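# Load a white part from the tote into the mould nest

## Task

Pick one white plastic part out of the blue tote and insert it, narrow end first and pushed fully home, into the empty nest of the rotary-table mould closest to the arms. The tote must stay upright where it was, with the remaining parts still inside. Finish with both grippers released so neither arm touches any movable object.

## Robot and tools

Robot: two arms, left_arm and right_arm, each ending in a parallel two-finger gripper. A gripper's fingers point along its own +z axis and close along its own y axis. The reported end_effector_position is the spot between the finger pads, just under 1 cm behind the tips.

Scene frame: origin at table-top height, halfway between the two arms' nominal bases. +z is up, +x reaches out over the table, and left_arm sits on the +y side (arm names do not match image left/right). Real bases sit slightly off nominal; a BASES line, if shown, gives their calibrated spots. Reported positions (metres) and quaternions (wxyz) are in this frame and can be off by a few cm, more at long reach.

The row format, shared by execute_actions and move: 14 numbers, each in [-1, 1]. First left_arm's seven: dx, dy, dz, rx, ry, rz, opening; then right_arm's seven in the same order. Always send all 14, even if one arm stays still. dx..rz are an offset, not a pose: they count from that arm's Hand target at the moment the action or move begins, along scene-frame axes. Scale: 1.0 = 0.6 m of travel or 180 degrees of turn. rx, ry, rz form a single rotation vector, turning about the Hand target's position. A translation longer than 1.0 may be shortened along its direction. Opening is absolute, not an offset: +1 fully open (about 87 mm between pads), +0.5 about 69 mm, 0 about 43 mm, -0.5 about 18 mm, -1 closed. A 0 in the opening slot is a real command, so repeat an arm's current opening to leave it unchanged. Six zeros re-request that arm's current Hand target.

execute_actions(actions, cameras): actions is a list of actions; each action is a list of up to 15 rows, each row one 1/30 s control step; a short action repeats its last row to fill 15 steps. Every row in an action counts from the action's starting Hand target, not from the row before, and each new action or call restarts from wherever the Hand target then is, so repeating an offset keeps moving. An empty list just reports state and images. cameras chooses which images come back: omitted, null or ["all"] gives all, [] gives none; an unknown name invalidates the call.

move(target, speed, blend, opening_speed, blocking, cameras): drives each gripper in a straight line toward its offset. target is either one 14-number row or a list of up to 15 rows; every row in the list still counts from the same starting Hand targets. speed is path top speed in m/s (0.002 to 0.5, default 0.25; turning capped at twice that in rad/s), one value or one per target. blend (m) rounds corners between listed targets; 0 stops at each. opening_speed (0.2 or more, scale units per second) ramps the fingers. blocking=false returns after about 0.5 s while the move continues. Whole move is capped at 10 s of path. Paths ignore obstacles and the other arm; faster moves lag, stray and overshoot more, especially with a near-straight arm. Avoid paths close to an arm's own base, which can flip its shoulder posture; route around. New openings on later list targets are applied only after everything halts there. The result adds a move: line: done, off_target, moving, held, fault etc., plus limits (paced = pose clipped, held = steps withheld). An unnamed arm is done (within 10 mm and 2 degrees). Neither done nor off_target tells you about contact.

wait(seconds 0 to 10, cameras): lets time pass holding last commands; a running move keeps going. stop(cameras): brakes a running move (needs room). zoom_image(camera, region=[x0,y0,x1,y1]): enlarges part of that camera's latest image, up to 504x504 px, origin top-left. finished_scene(scene): ends the current scene for good; pass its number.

Control behaviour: each step, the commanded pose is clipped to within 100 mm and 20 degrees of the measured pose, then joints follow by damped inverse kinematics, position before orientation. Hand target in results is your last commanded pose after clipping; grippers often rest short of it, sag or tilt from friction and weight, and small moves may not happen or go sideways. Check position and orientation after each move and correct; resend a missing distance as an offset. An arm blocked by an object keeps pushing until commanded back past its gripper.

Gripping: grip_measured reads on the same -1..+1 scale you command (Joint positions' last number gives 0 closed to 1 open). Readings may be off by about 1 mm (0.043). To hold, command roughly 0.04 below the reading at first contact for full force, less for a lighter grip. Force is about 20 N per pad; fast closing can squeeze harder.

Cameras: cam_head_left, cam_head_right, cam_high, cam_low, cam_left_wrist, cam_right_wrist, all 896x504, with pinhole+radial calibration given; fixed cameras may have shifted slightly, wrist views can lag while the arm moves.

Other result lines: Joint torques (own weight included, joints 1-3 wrap at ±28 N m), Joint velocities reading within noise, MOTOR HOT at 75 °C. Heat builds from holding loads, stretched poses or pushing unreachable targets; at 90 °C that arm folds and idles, at 100 °C it collapses. Joint limits (rad): waist -2.618..3.054, shoulder 0..3.142, elbow 0..3.142, wrist pitch and yaw ±1.571, wrist roll ±2.094.

Avoid: dropping the part or releasing it while moving, knocking the tote over or out of place, anything leaving the table, slamming or pressing hard, and arm-to-arm collisions (the clearance check does not protect gripper against gripper). Parts may occasionally be tugged or nudged by outside disturbances.

Each tool is called after ">>>" as name([rows], argument=value, ...), one row to a line, values as JSON.

## Session

>>> execute_actions(actions=[])

Scene clock: 0.00 s.
left_arm: end_effector_position=(+0.1813, +0.0587, +0.1706) grip_measured=+1.000 end_effector_quat_wxyz=(+0.381, +0.107, +0.910, +0.125) | right_arm: end_effector_position=(+0.4298, -0.5410, +0.2845) grip_measured=+0.985 end_effector_quat_wxyz=(+0.454, -0.058, +0.884, +0.100)
Joint positions: left_arm=[-1.371 1.684 1.377 -1.277 -0.824 -1.154 1] | right_arm=[-0.527 1.9 1.947 -0.845 -0.654 -0.408 0.993]
Joint velocities: within noise
Joint torques (N m): no reading
Motor temperatures (°C): left_arm=[30 35 38 29 27 29 29] | right_arm=[31 41 36 30 27 28 31]
Heat: left arm: 38 °C; right arm: 41 °C.
Hand target: left_arm +0.1818, +0.0576, +0.1733; +0.383, +0.105, +0.910, +0.121 | right_arm +0.4302, -0.5411, +0.2951; +0.464, -0.063, +0.878, +0.093
Tool commands: left_gripper/opening=+1.0 right_gripper/opening=+1.0

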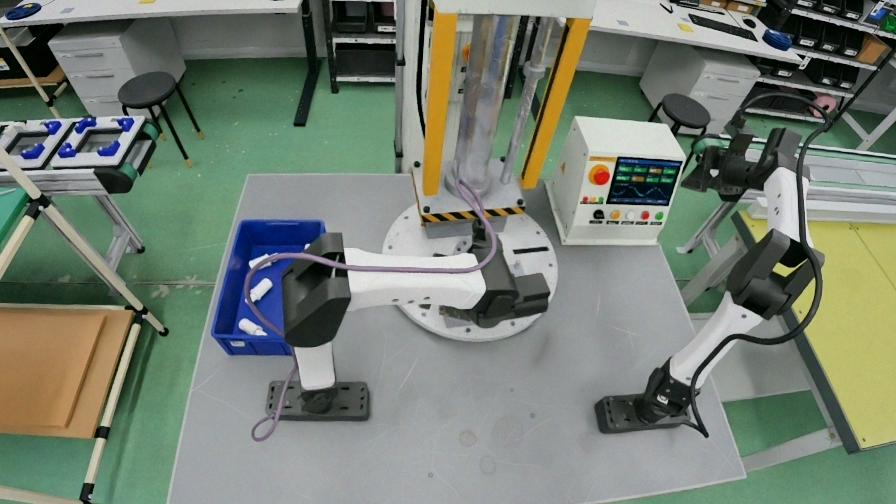

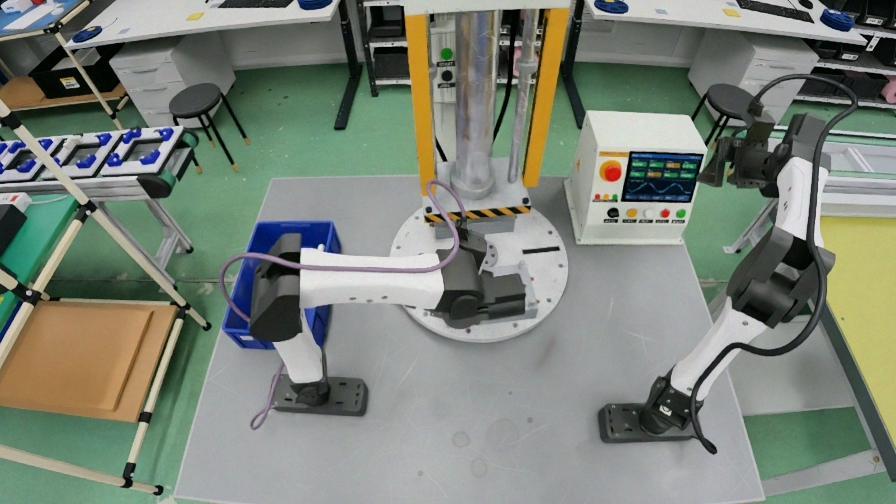

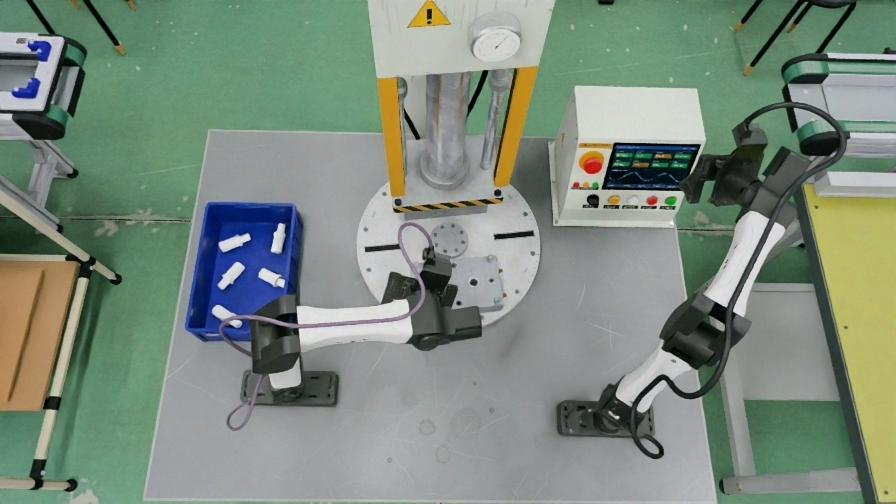

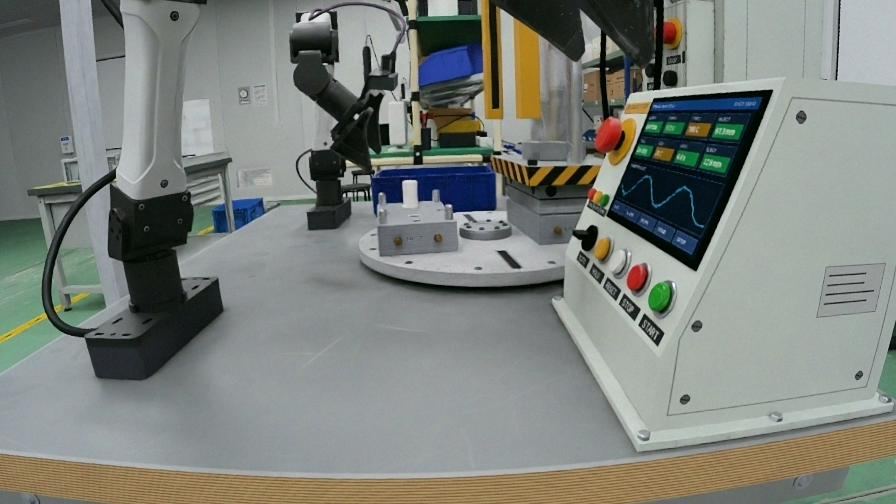

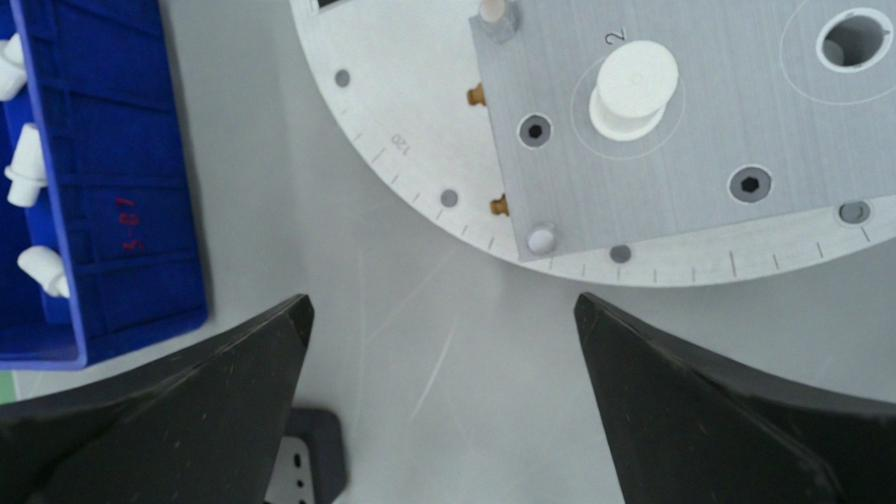

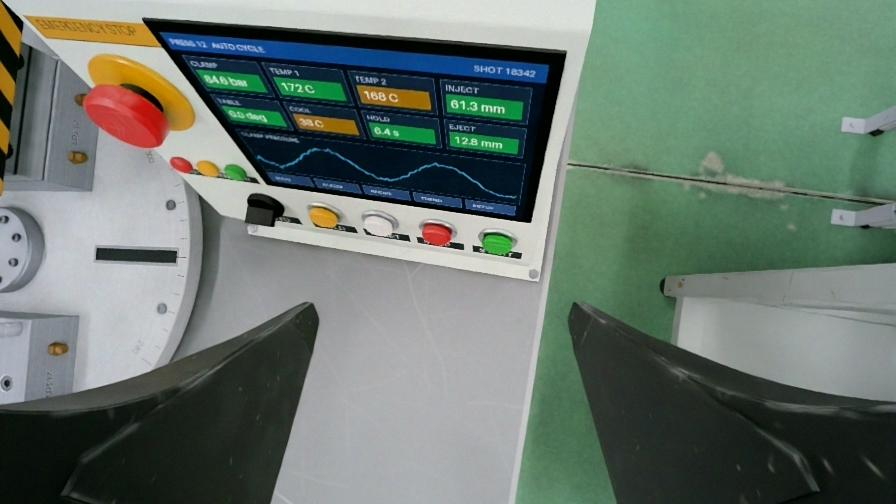

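>>> zoom_image(camera="cam_low", region=[350, 150, 600, 300])

>>> zoom_image(camera="cam_high", region=[180, 190, 320, 350])

>>> zoom_image(camera="cam_high", region=[350, 170, 560, 340])

>>> zoom_image(camera="cam_left_wrist", region=[450, 0, 896, 300])

Scaled by 2.016 from the camera's 896x504 image, which has a finer 1280x720 frame.

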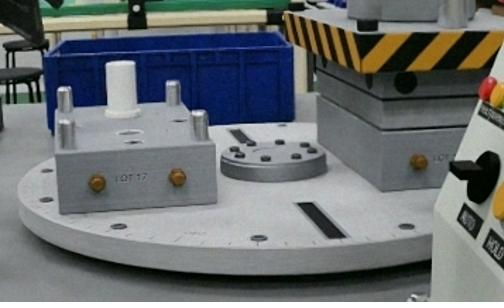

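Scaled by 3.150 from the camera's 896x504 image, which has a finer 1280x720 frame.

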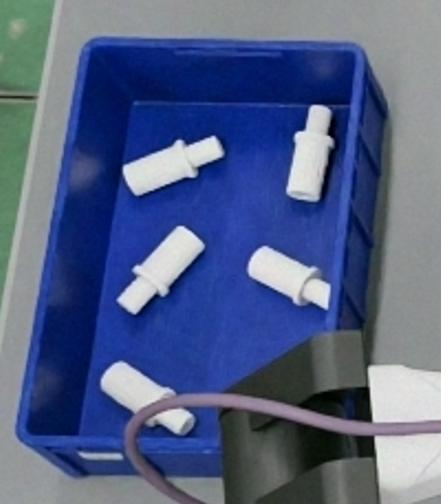

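Scaled by 2.400 from the camera's 896x504 image, which has a finer 1280x720 frame.

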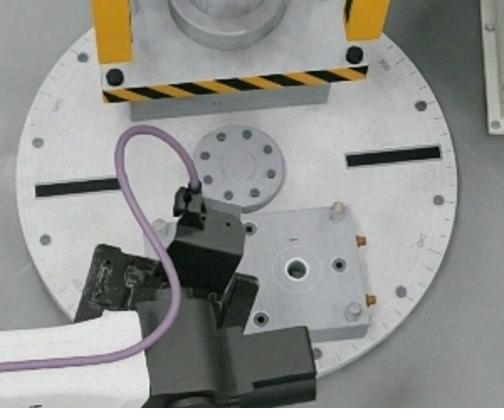

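Scaled by 1.130 from the camera's 896x504 image, which has a finer 1280x720 frame.

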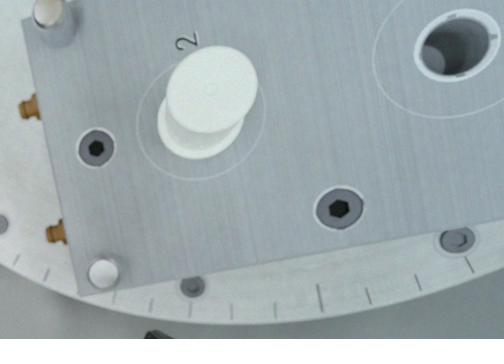

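>>> move([
  [0.1,0.3,0.25,0.0136,0.265,-0.145,1,0,0,0,0,0,0,1],
  [0.13,0.68,0.2,0.0136,0.265,-0.145,1,0,0,0,0,0,0,1],
], blend=0.05, cameras=["cam_high","cam_left_wrist","cam_head_left"])

Scene clock: 62.43 s.
left_arm: end_effector_position=(+0.2586, +0.4631, +0.2887) grip_measured=+1.000 end_effector_quat_wxyz=(+0.085, +0.345, +0.929, +0.102) | right_arm: end_effector_position=(+0.4298, -0.5410, +0.2845) grip_measured=+0.985 end_effector_quat_wxyz=(+0.454, -0.058, +0.884, +0.100)
Joint positions: left_arm=[0.422 1.505 1.777 -1.577 -0.029 1.124 1] | right_arm=[-0.527 1.9 1.947 -0.845 -0.654 -0.408 0.993]
Joint velocities: within noise
Joint torques (N m): left_arm=[0.7 -4.11 8.69 0.68 0.06 0.08] | right_arm=[-0.38 -9.09 7.3 1.71 -0.22 0.03]
Motor temperatures (°C): left_arm=[30 39 41 29 28 29 28] | right_arm=[31 51 42 33 27 28 31]
Heat: left arm: 41 °C; right arm: 51 °C.
Hand target: left_arm +0.2598, +0.4655, +0.2932; +0.000, +0.349, +0.937, +0.000 | right_arm +0.4302, -0.5411, +0.2951; +0.464, -0.063, +0.878, +0.093
Off the commanded pose: left_arm 0.005 m, 15 deg | right_arm 0.011 m, 2 deg.
joint sent to its limit (left arm) — joint 4 (wrist pitch), lower limit. The joint targets are off in orientation, not in position.
move: off_target (left_arm, right_arm); limits=paced
camera_calibration:
cam_left_wrist: T_world_to_cam=[[-0.61999, -0.746684, -0.24099, 0.572385], [-0.651894, 0.319295, 0.687811, -0.156156], [-0.436631, 0.583536, -0.684719, 0.175185], [0, 0, 0, 1]] pos_world=[0.329566, 0.375023, 0.365297]
Images, in order (width x height): cam_head_left 896x504, cam_high 896x504, cam_left_wrist 896x504.

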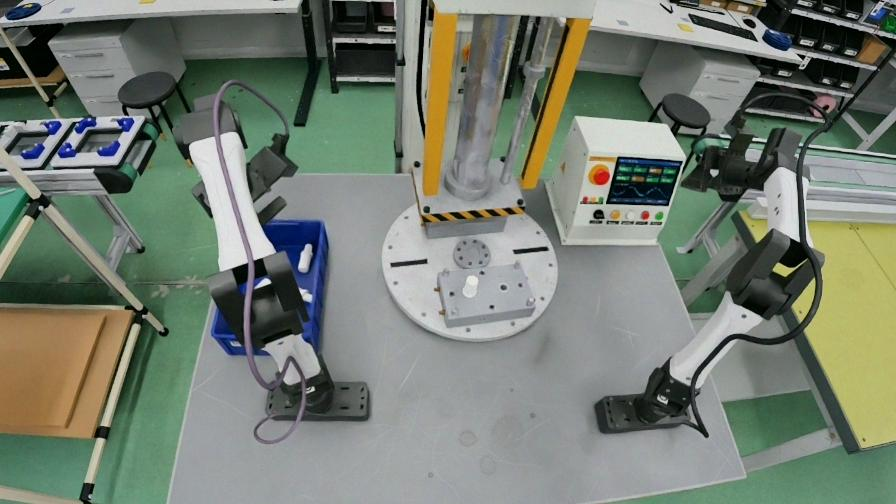

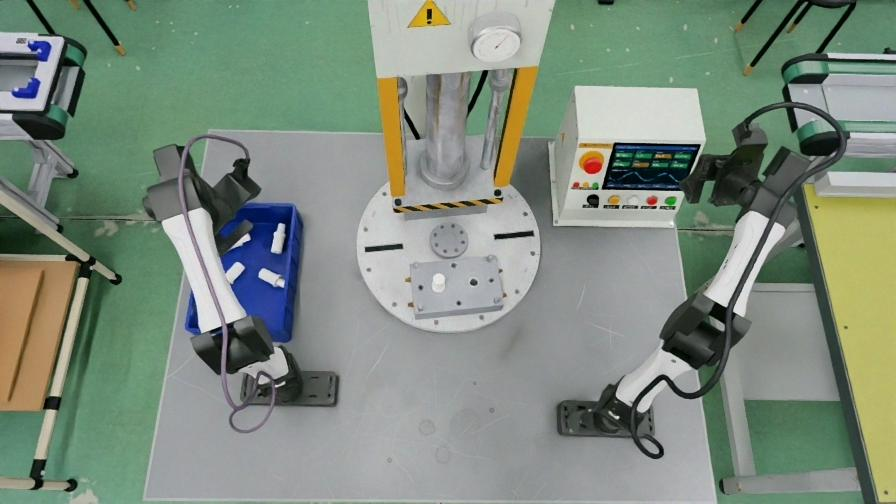

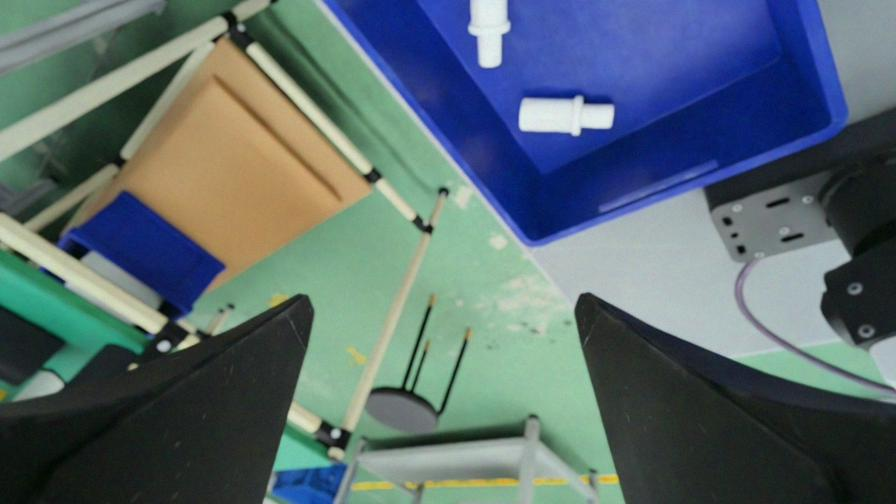

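>>> move([
  [0.055,0.011,-0.155,0,0,0,1,0,0,0,0,0,0,1],
])

Scene clock: 78.17 s.
left_arm: end_effector_position=(+0.2896, +0.4740, +0.2058) grip_measured=+1.000 end_effector_quat_wxyz=(-0.003, +0.350, +0.937, +0.008) | right_arm: end_effector_position=(+0.4298, -0.5410, +0.2845) grip_measured=+0.985 end_effector_quat_wxyz=(+0.454, -0.058, +0.884, +0.100)
Joint positions: left_arm=[0.422 1.771 1.73 -1.524 -0.015 1.125 1] | right_arm=[-0.527 1.9 1.947 -0.845 -0.654 -0.408 0.993]
Joint velocities: within noise
Joint torques (N m): left_arm=[0.66 -6.23 6.26 0.4 0.35 -0.01] | right_arm=[-0.35 -8.88 7.28 1.68 -0.22 0]
Motor temperatures (°C): left_arm=[30 38 41 29 27 29 28] | right_arm=[31 52 43 33 27 28 31]
Heat: left arm: 41 °C; right arm: 52 °C.
Hand target: left_arm +0.2928, +0.4722, +0.2002; +0.000, +0.349, +0.937, +0.000 | right_arm +0.4302, -0.5411, +0.2951; +0.464, -0.063, +0.878, +0.093
Off the commanded pose: left_arm 0.007 m, 1 deg | right_arm 0.011 m, 2 deg.
move: off_target (right_arm)
camera_calibration:
cam_left_wrist: T_world_to_cam=[[-0.650705, -0.759316, -0.00470764, 0.546037], [-0.479581, 0.40616, 0.777841, -0.191963], [-0.588715, 0.508402, -0.628444, 0.193675], [0, 0, 0, 1]] pos_world=[0.377266, 0.394117, 0.273602]

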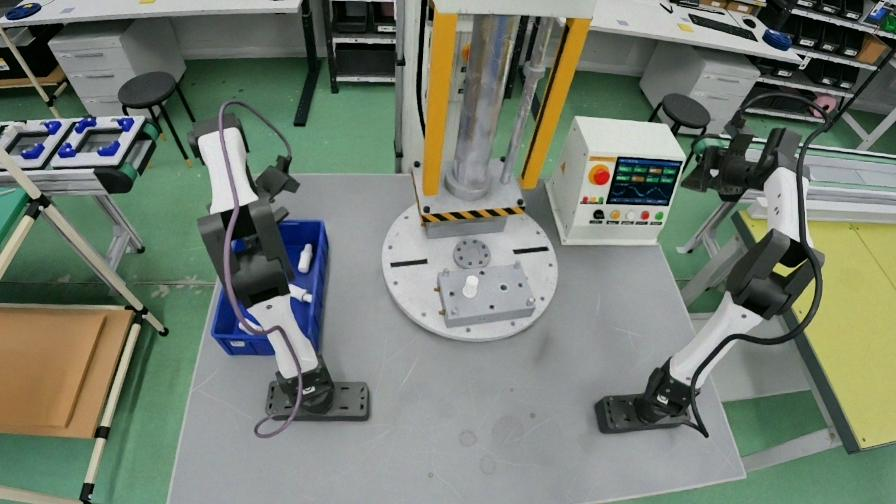

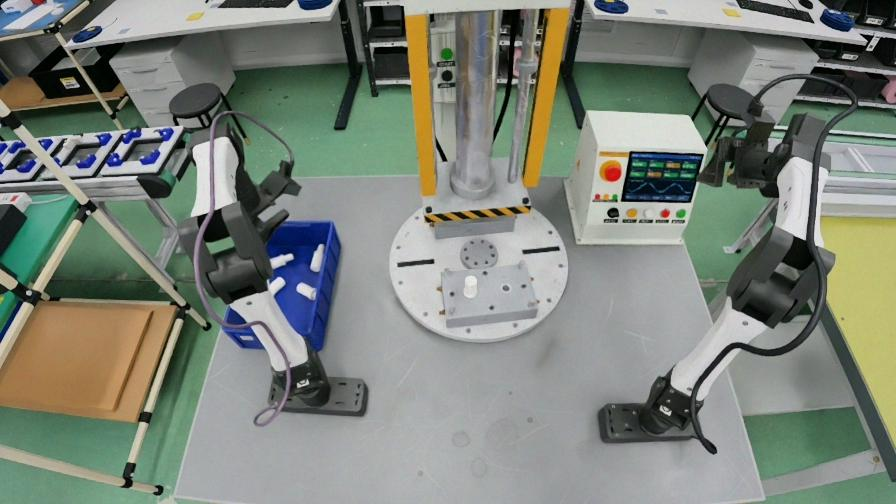

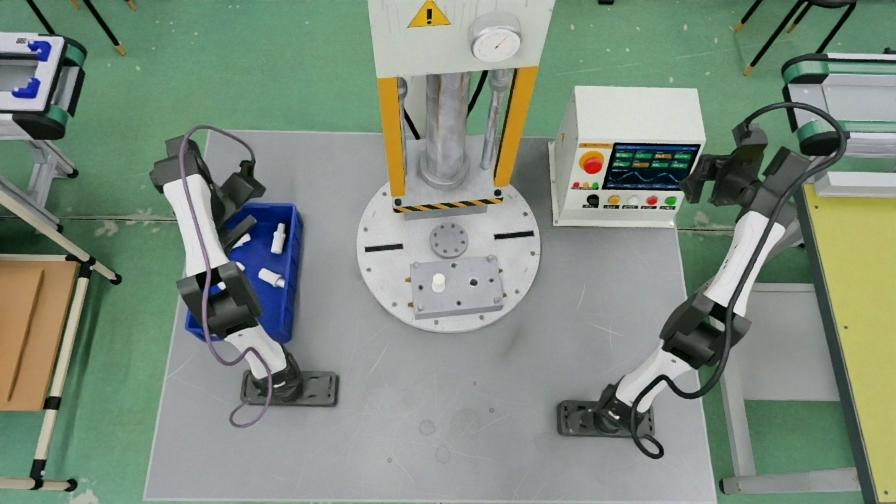

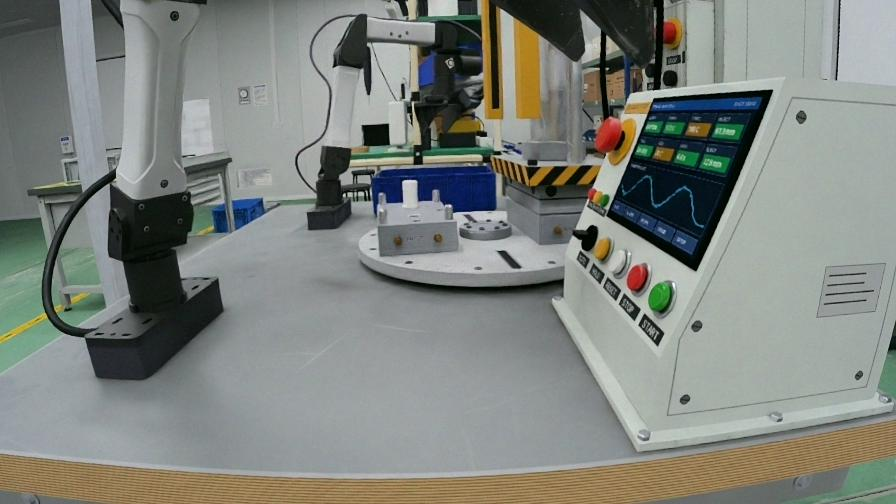

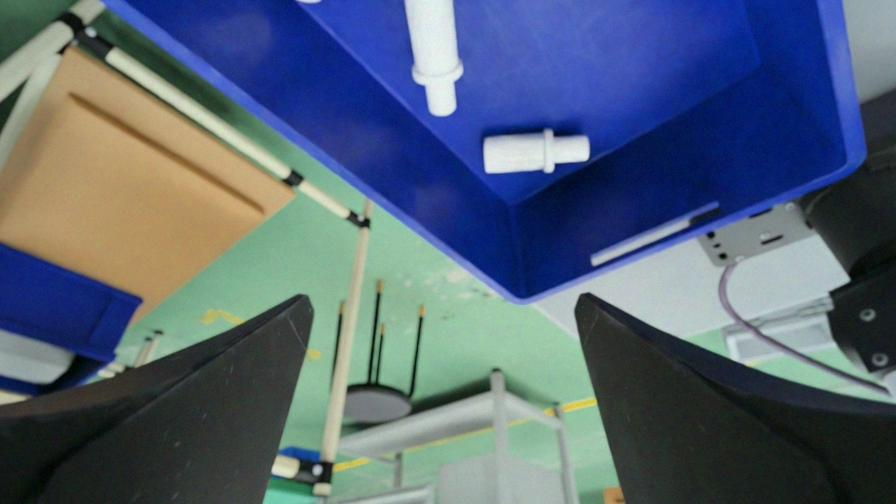

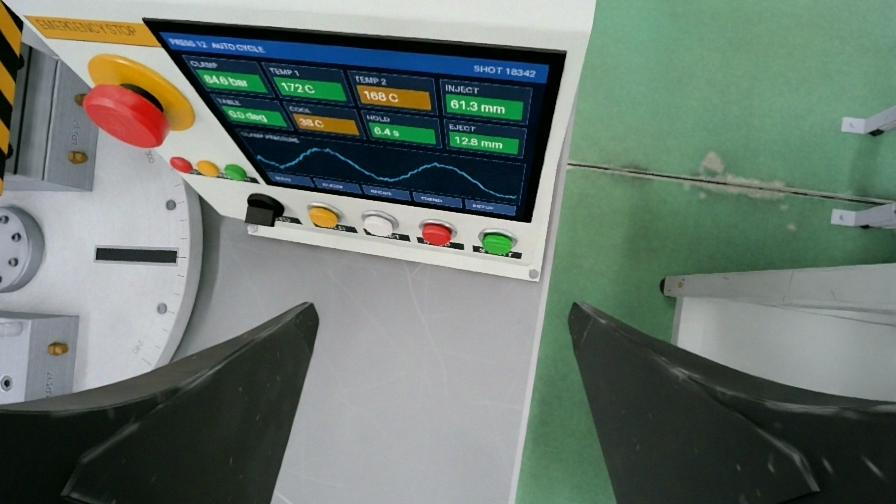

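>>> move([
  [0.002,0.0065,-0.16,0,0,0.019,0.3,0,0,0,0,0,0,1],
], cameras=["cam_left_wrist","cam_head_right","cam_low"])

Scene clock: 94.50 s.
left_arm: end_effector_position=(+0.2954, +0.4759, +0.1121) grip_measured=+0.300 end_effector_quat_wxyz=(+0.001, +0.330, +0.944, +0.009) | right_arm: end_effector_position=(+0.4298, -0.5410, +0.2845) grip_measured=+0.985 end_effector_quat_wxyz=(+0.454, -0.058, +0.884, +0.100)
Joint positions: left_arm=[0.424 1.787 1.378 -1.147 -0.012 1.085 0.65] | right_arm=[-0.527 1.9 1.947 -0.845 -0.654 -0.408 0.993]
Joint velocities: within noise
Joint torques (N m): left_arm=[1.5 -6.11 5.96 0.45 0.3 -0.09] | right_arm=[-0.38 -8.95 7.45 1.75 -0.22 0]
Motor temperatures (°C): left_arm=[30 40 42 29 27 29 28] | right_arm=[31 52 43 33 27 28 31]
Heat: left arm: 42 °C; right arm: 52 °C.
Hand target: left_arm +0.2940, +0.4759, +0.1042; +0.000, +0.321, +0.947, +0.000 | right_arm +0.4302, -0.5411, +0.2951; +0.464, -0.063, +0.878, +0.093
Off the commanded pose: left_arm 0.008 m, 2 deg | right_arm 0.011 m, 2 deg.
move: off_target (right_arm)
camera_calibration:
cam_left_wrist: T_world_to_cam=[[-0.618238, -0.78592, -0.0105915, 0.554493], [-0.502948, 0.385213, 0.773727, -0.099728], [-0.604008, 0.483674, -0.63343, 0.154125], [0, 0, 0, 1]] pos_world=[0.385744, 0.399657, 0.180663]
Images, in order (width x height): cam_head_right 896x504, cam_low 896x504, cam_left_wrist 896x504.

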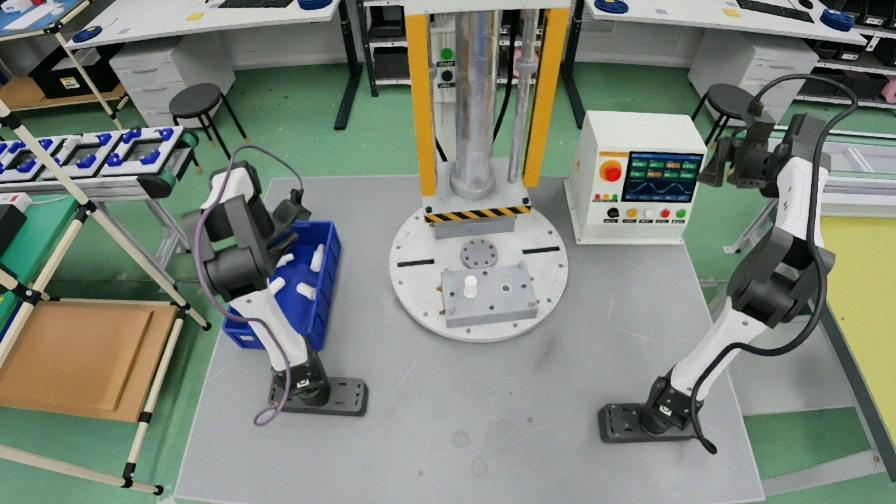

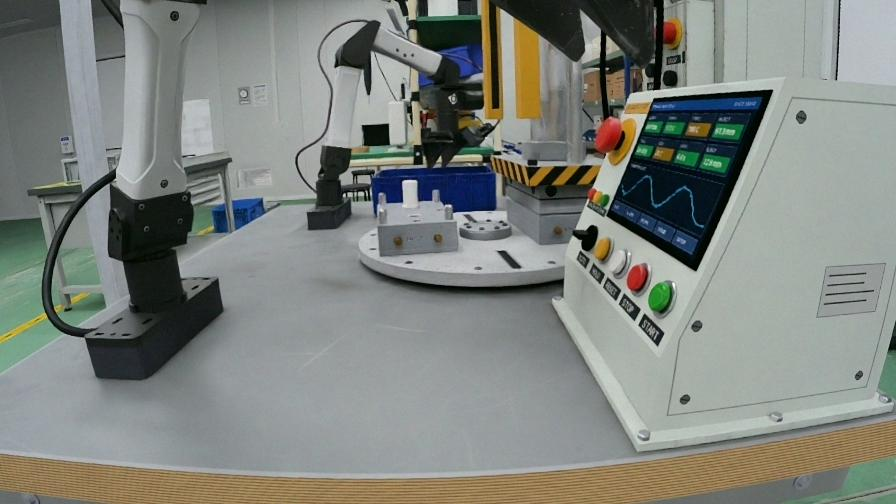

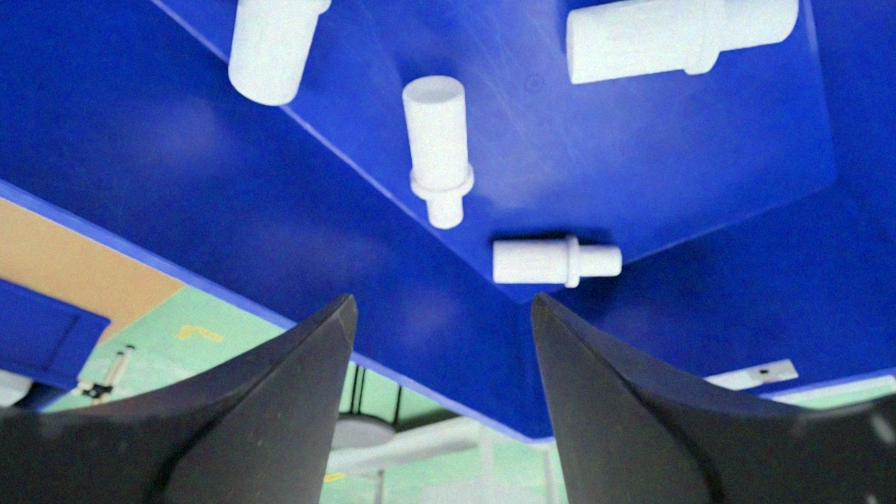

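>>> move([
  [-0.002,0.003,-0.125,0,0,0,0.3,0,0,0,0,0,0,1],
], speed=0.12, cameras=["cam_left_wrist","cam_head_right","cam_high"])

Scene clock: 106.00 s.
left_arm: end_effector_position=(+0.2950, +0.4786, +0.0373) grip_measured=+0.300 end_effector_quat_wxyz=(+0.001, +0.326, +0.945, +0.010) | right_arm: end_effector_position=(+0.4298, -0.5410, +0.2845) grip_measured=+0.985 end_effector_quat_wxyz=(+0.454, -0.058, +0.884, +0.100)
Joint positions: left_arm=[0.433 1.878 1.182 -0.859 -0.012 1.085 0.65] | right_arm=[-0.527 1.9 1.947 -0.845 -0.654 -0.408 0.993]
Joint velocities: within noise
Joint torques (N m): left_arm=[1.35 -6.2 5.6 0.44 0.31 -0.02] | right_arm=[-0.36 -8.95 7.47 1.74 -0.22 -0.04]
Motor temperatures (°C): left_arm=[30 40 41 29 27 29 28] | right_arm=[31 53 44 33 27 28 31]
Heat: left arm: 41 °C; right arm: 53 °C.
Hand target: left_arm +0.2927, +0.4778, +0.0291; +0.000, +0.321, +0.947, +0.000 | right_arm +0.4302, -0.5411, +0.2951; +0.464, -0.063, +0.878, +0.093
Off the commanded pose: left_arm 0.008 m, 1 deg | right_arm 0.011 m, 2 deg.
move: off_target (right_arm)
camera_calibration:
cam_left_wrist: T_world_to_cam=[[-0.611009, -0.791544, -0.0112653, 0.556241], [-0.506998, 0.380354, 0.773488, -0.0395749], [-0.607965, 0.47832, -0.63371, 0.108884], [0, 0, 0, 1]] pos_world=[0.386001, 0.40326, 0.105878]
Images, in order (width x height): cam_head_right 896x504, cam_high 896x504, cam_left_wrist 896x504.

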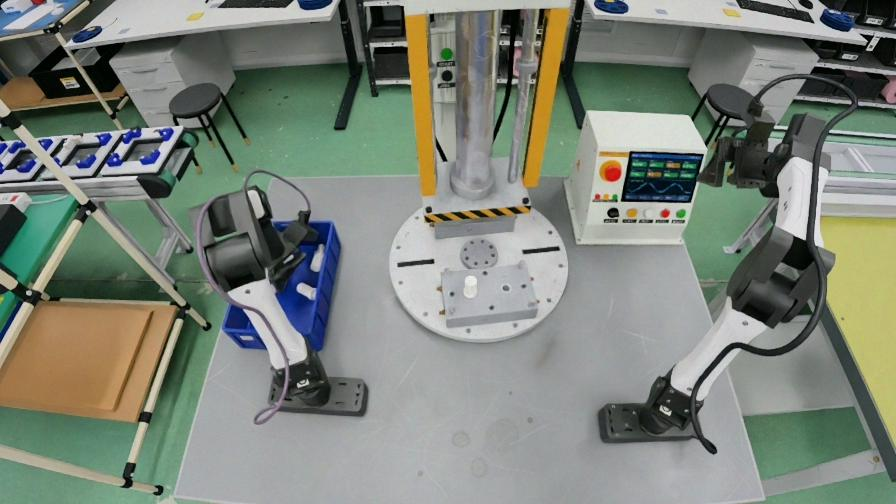

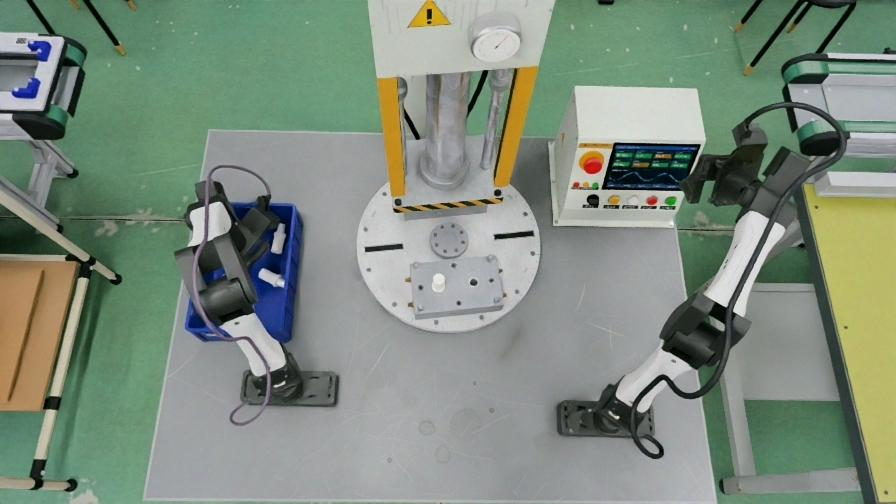

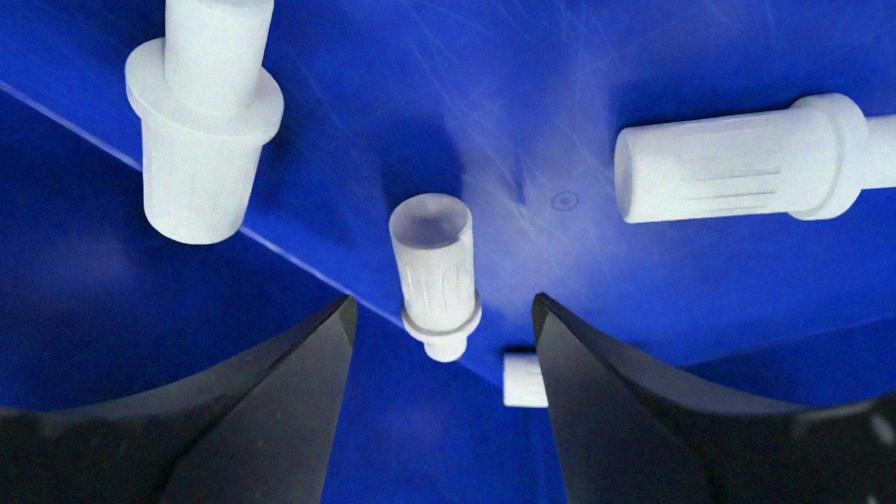

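>>> move([
  [0,0,-0.03,0,0,0,0.3,0,0,0,0,0,0,1],
], speed=0.05, cameras=["cam_left_wrist"])

>>> move([
  [0,0,0,0,0,0,-0.8,0,0,0,0,0,0,1],
], opening_speed=1.0, cameras=["cam_left_wrist"])

Scene clock: 114.60 s.
left_arm: end_effector_position=(+0.2964, +0.4793, +0.0205) grip_measured=+0.300 end_effector_quat_wxyz=(+0.003, +0.326, +0.945, +0.011) | right_arm: end_effector_position=(+0.4298, -0.5410, +0.2845) grip_measured=+0.985 end_effector_quat_wxyz=(+0.454, -0.058, +0.884, +0.100)
Joint positions: left_arm=[0.433 1.909 1.149 -0.791 -0.012 1.085 0.65] | right_arm=[-0.527 1.9 1.947 -0.845 -0.654 -0.408 0.993]
Joint velocities: within noise
Joint torques (N m): left_arm=[1.33 -6.09 5.26 0.44 0.31 -0.02] | right_arm=[-0.29 -8.96 7.28 1.74 -0.24 0.01]
Motor temperatures (°C): left_arm=[30 40 41 29 27 29 28] | right_arm=[31 53 44 34 27 28 31]
Heat: left arm: 41 °C; right arm: 53 °C.
Hand target: left_arm +0.2928, +0.4778, +0.0112; +0.000, +0.321, +0.947, +0.000 | right_arm +0.4302, -0.5411, +0.2951; +0.464, -0.063, +0.878, +0.093
Off the commanded pose: left_arm 0.010 m, 1 deg | right_arm 0.011 m, 2 deg.
move: off_target (right_arm)
camera_calibration:
cam_left_wrist: T_world_to_cam=[[-0.610953, -0.791519, -0.0152983, 0.557413], [-0.510227, 0.378909, 0.772073, -0.0244488], [-0.605314, 0.479506, -0.63535, 0.0974526], [0, 0, 0, 1]] pos_world=[0.387068, 0.403738, 0.0893202]
Images, in order (width x height): cam_left_wrist 896x504.

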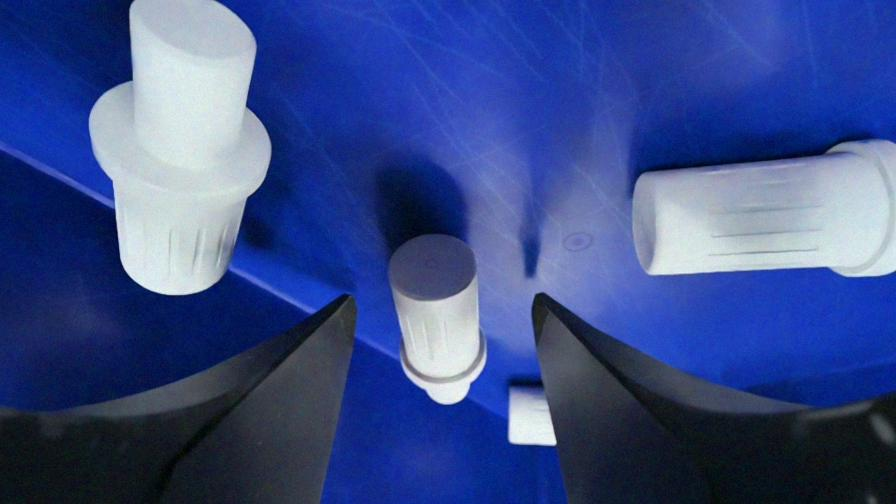

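Scene clock: 115.90 s.
left_arm: end_effector_position=(+0.2966, +0.4793, +0.0205) grip_measured=-0.345 end_effector_quat_wxyz=(+0.003, +0.326, +0.945, +0.011) | right_arm: end_effector_position=(+0.4298, -0.5410, +0.2845) grip_measured=+0.985 end_effector_quat_wxyz=(+0.454, -0.058, +0.884, +0.100)
Joint positions: left_arm=[0.433 1.909 1.149 -0.791 -0.012 1.085 0.328] | right_arm=[-0.527 1.9 1.947 -0.845 -0.654 -0.408 0.993]
Joint velocities: within noise
Joint torques (N m): left_arm=[1.32 -6.06 5.24 0.43 0.31 -0.02] | right_arm=[-0.38 -8.95 7.24 1.74 -0.24 0.02]
Motor temperatures (°C): left_arm=[30 40 41 29 27 29 28] | right_arm=[31 53 44 34 27 28 31]
Heat: left arm: 41 °C; right arm: 53 °C.
Hand target: left_arm +0.2928, +0.4778, +0.0112; +0.000, +0.321, +0.947, +0.000 | right_arm +0.4302, -0.5411, +0.2951; +0.464, -0.063, +0.878, +0.093
Off the commanded pose: left_arm 0.010 m, 1 deg | right_arm 0.011 m, 2 deg.
move: off_target (right_arm)
camera_calibration:
cam_left_wrist: T_world_to_cam=[[-0.610942, -0.791514, -0.0159704, 0.557589], [-0.510764, 0.378668, 0.771836, -0.0241015], [-0.604871, 0.479704, -0.635622, 0.0972928], [0, 0, 0, 1]] pos_world=[0.387194, 0.403794, 0.0893487]
Images, in order (width x height): cam_left_wrist 896x504.

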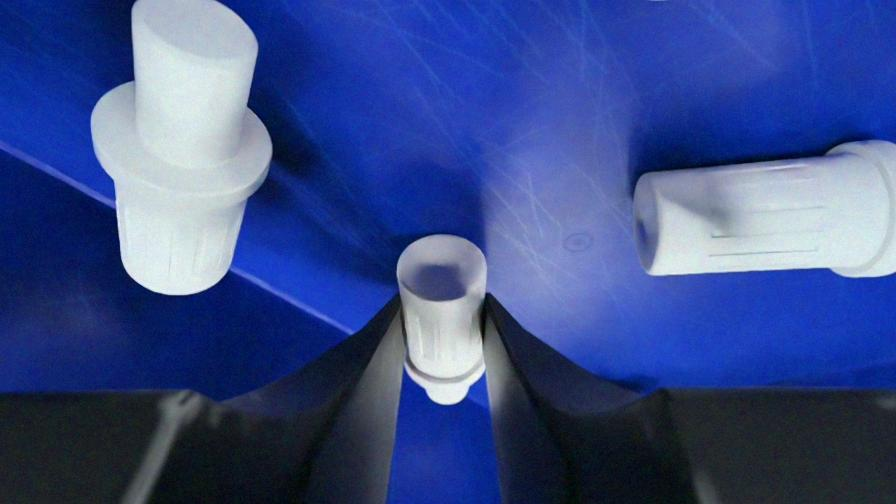

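>>> move([
  [0,0,0.33,0,0,0,-0.8,0,0,0,0,0,0,1],
], speed=0.15, cameras=["cam_left_wrist","cam_low"])

Scene clock: 140.37 s.
left_arm: end_effector_position=(+0.2929, +0.4777, +0.2033) grip_measured=-0.345 end_effector_quat_wxyz=(-0.008, +0.326, +0.945, +0.001) | right_arm: end_effector_position=(+0.4298, -0.5410, +0.2845) grip_measured=+0.985 end_effector_quat_wxyz=(+0.454, -0.058, +0.884, +0.100)
Joint positions: left_arm=[0.433 1.813 1.771 -1.54 -0.012 1.085 0.328] | right_arm=[-0.527 1.9 1.947 -0.845 -0.654 -0.408 0.993]
Joint velocities: within noise
Joint torques (N m): left_arm=[1.32 -7.73 8.8 0.12 0.3 -0.01] | right_arm=[-0.29 -9.01 7.24 1.73 -0.22 -0.01]
Motor temperatures (°C): left_arm=[30 40 41 29 27 29 29] | right_arm=[31 54 44 34 27 28 31]
Heat: left arm: 41 °C; right arm: 54 °C.
Hand target: left_arm +0.2928, +0.4779, +0.2092; +0.000, +0.321, +0.947, +0.000 | right_arm +0.4302, -0.5411, +0.2951; +0.464, -0.063, +0.878, +0.093
Off the commanded pose: left_arm 0.006 m, 1 deg | right_arm 0.011 m, 2 deg.
move: off_target (right_arm)
camera_calibration:
cam_left_wrist: T_world_to_cam=[[-0.611001, -0.79154, 0.0119259, 0.551325], [-0.488319, 0.388712, 0.781312, -0.179775], [-0.623075, 0.471558, -0.624027, 0.218943], [0, 0, 0, 1]] pos_world=[0.385491, 0.403032, 0.270512]
Images, in order (width x height): cam_low 896x504, cam_left_wrist 896x504.

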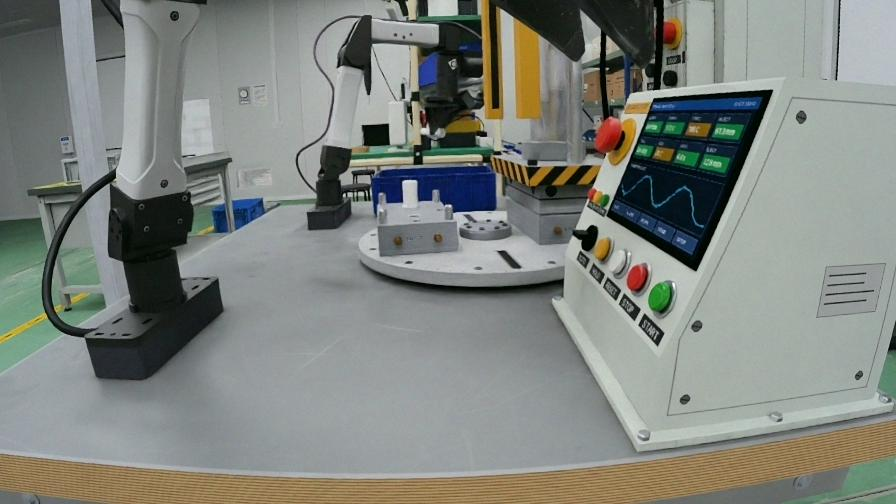

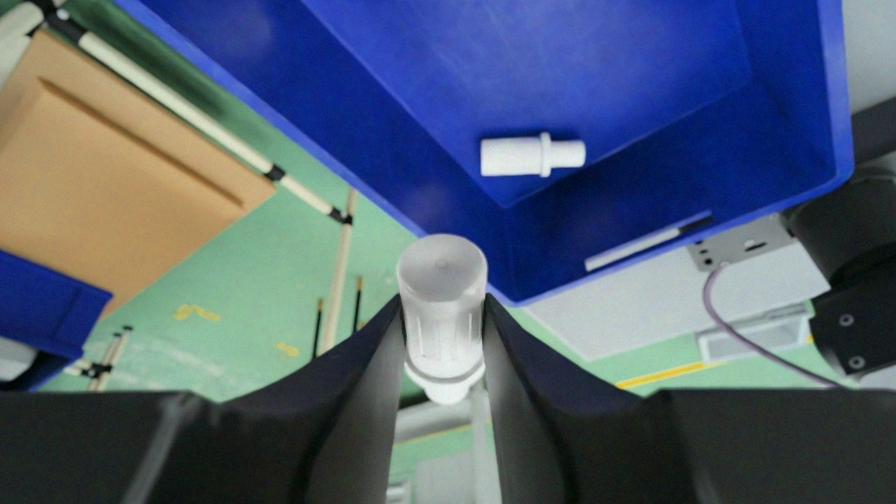

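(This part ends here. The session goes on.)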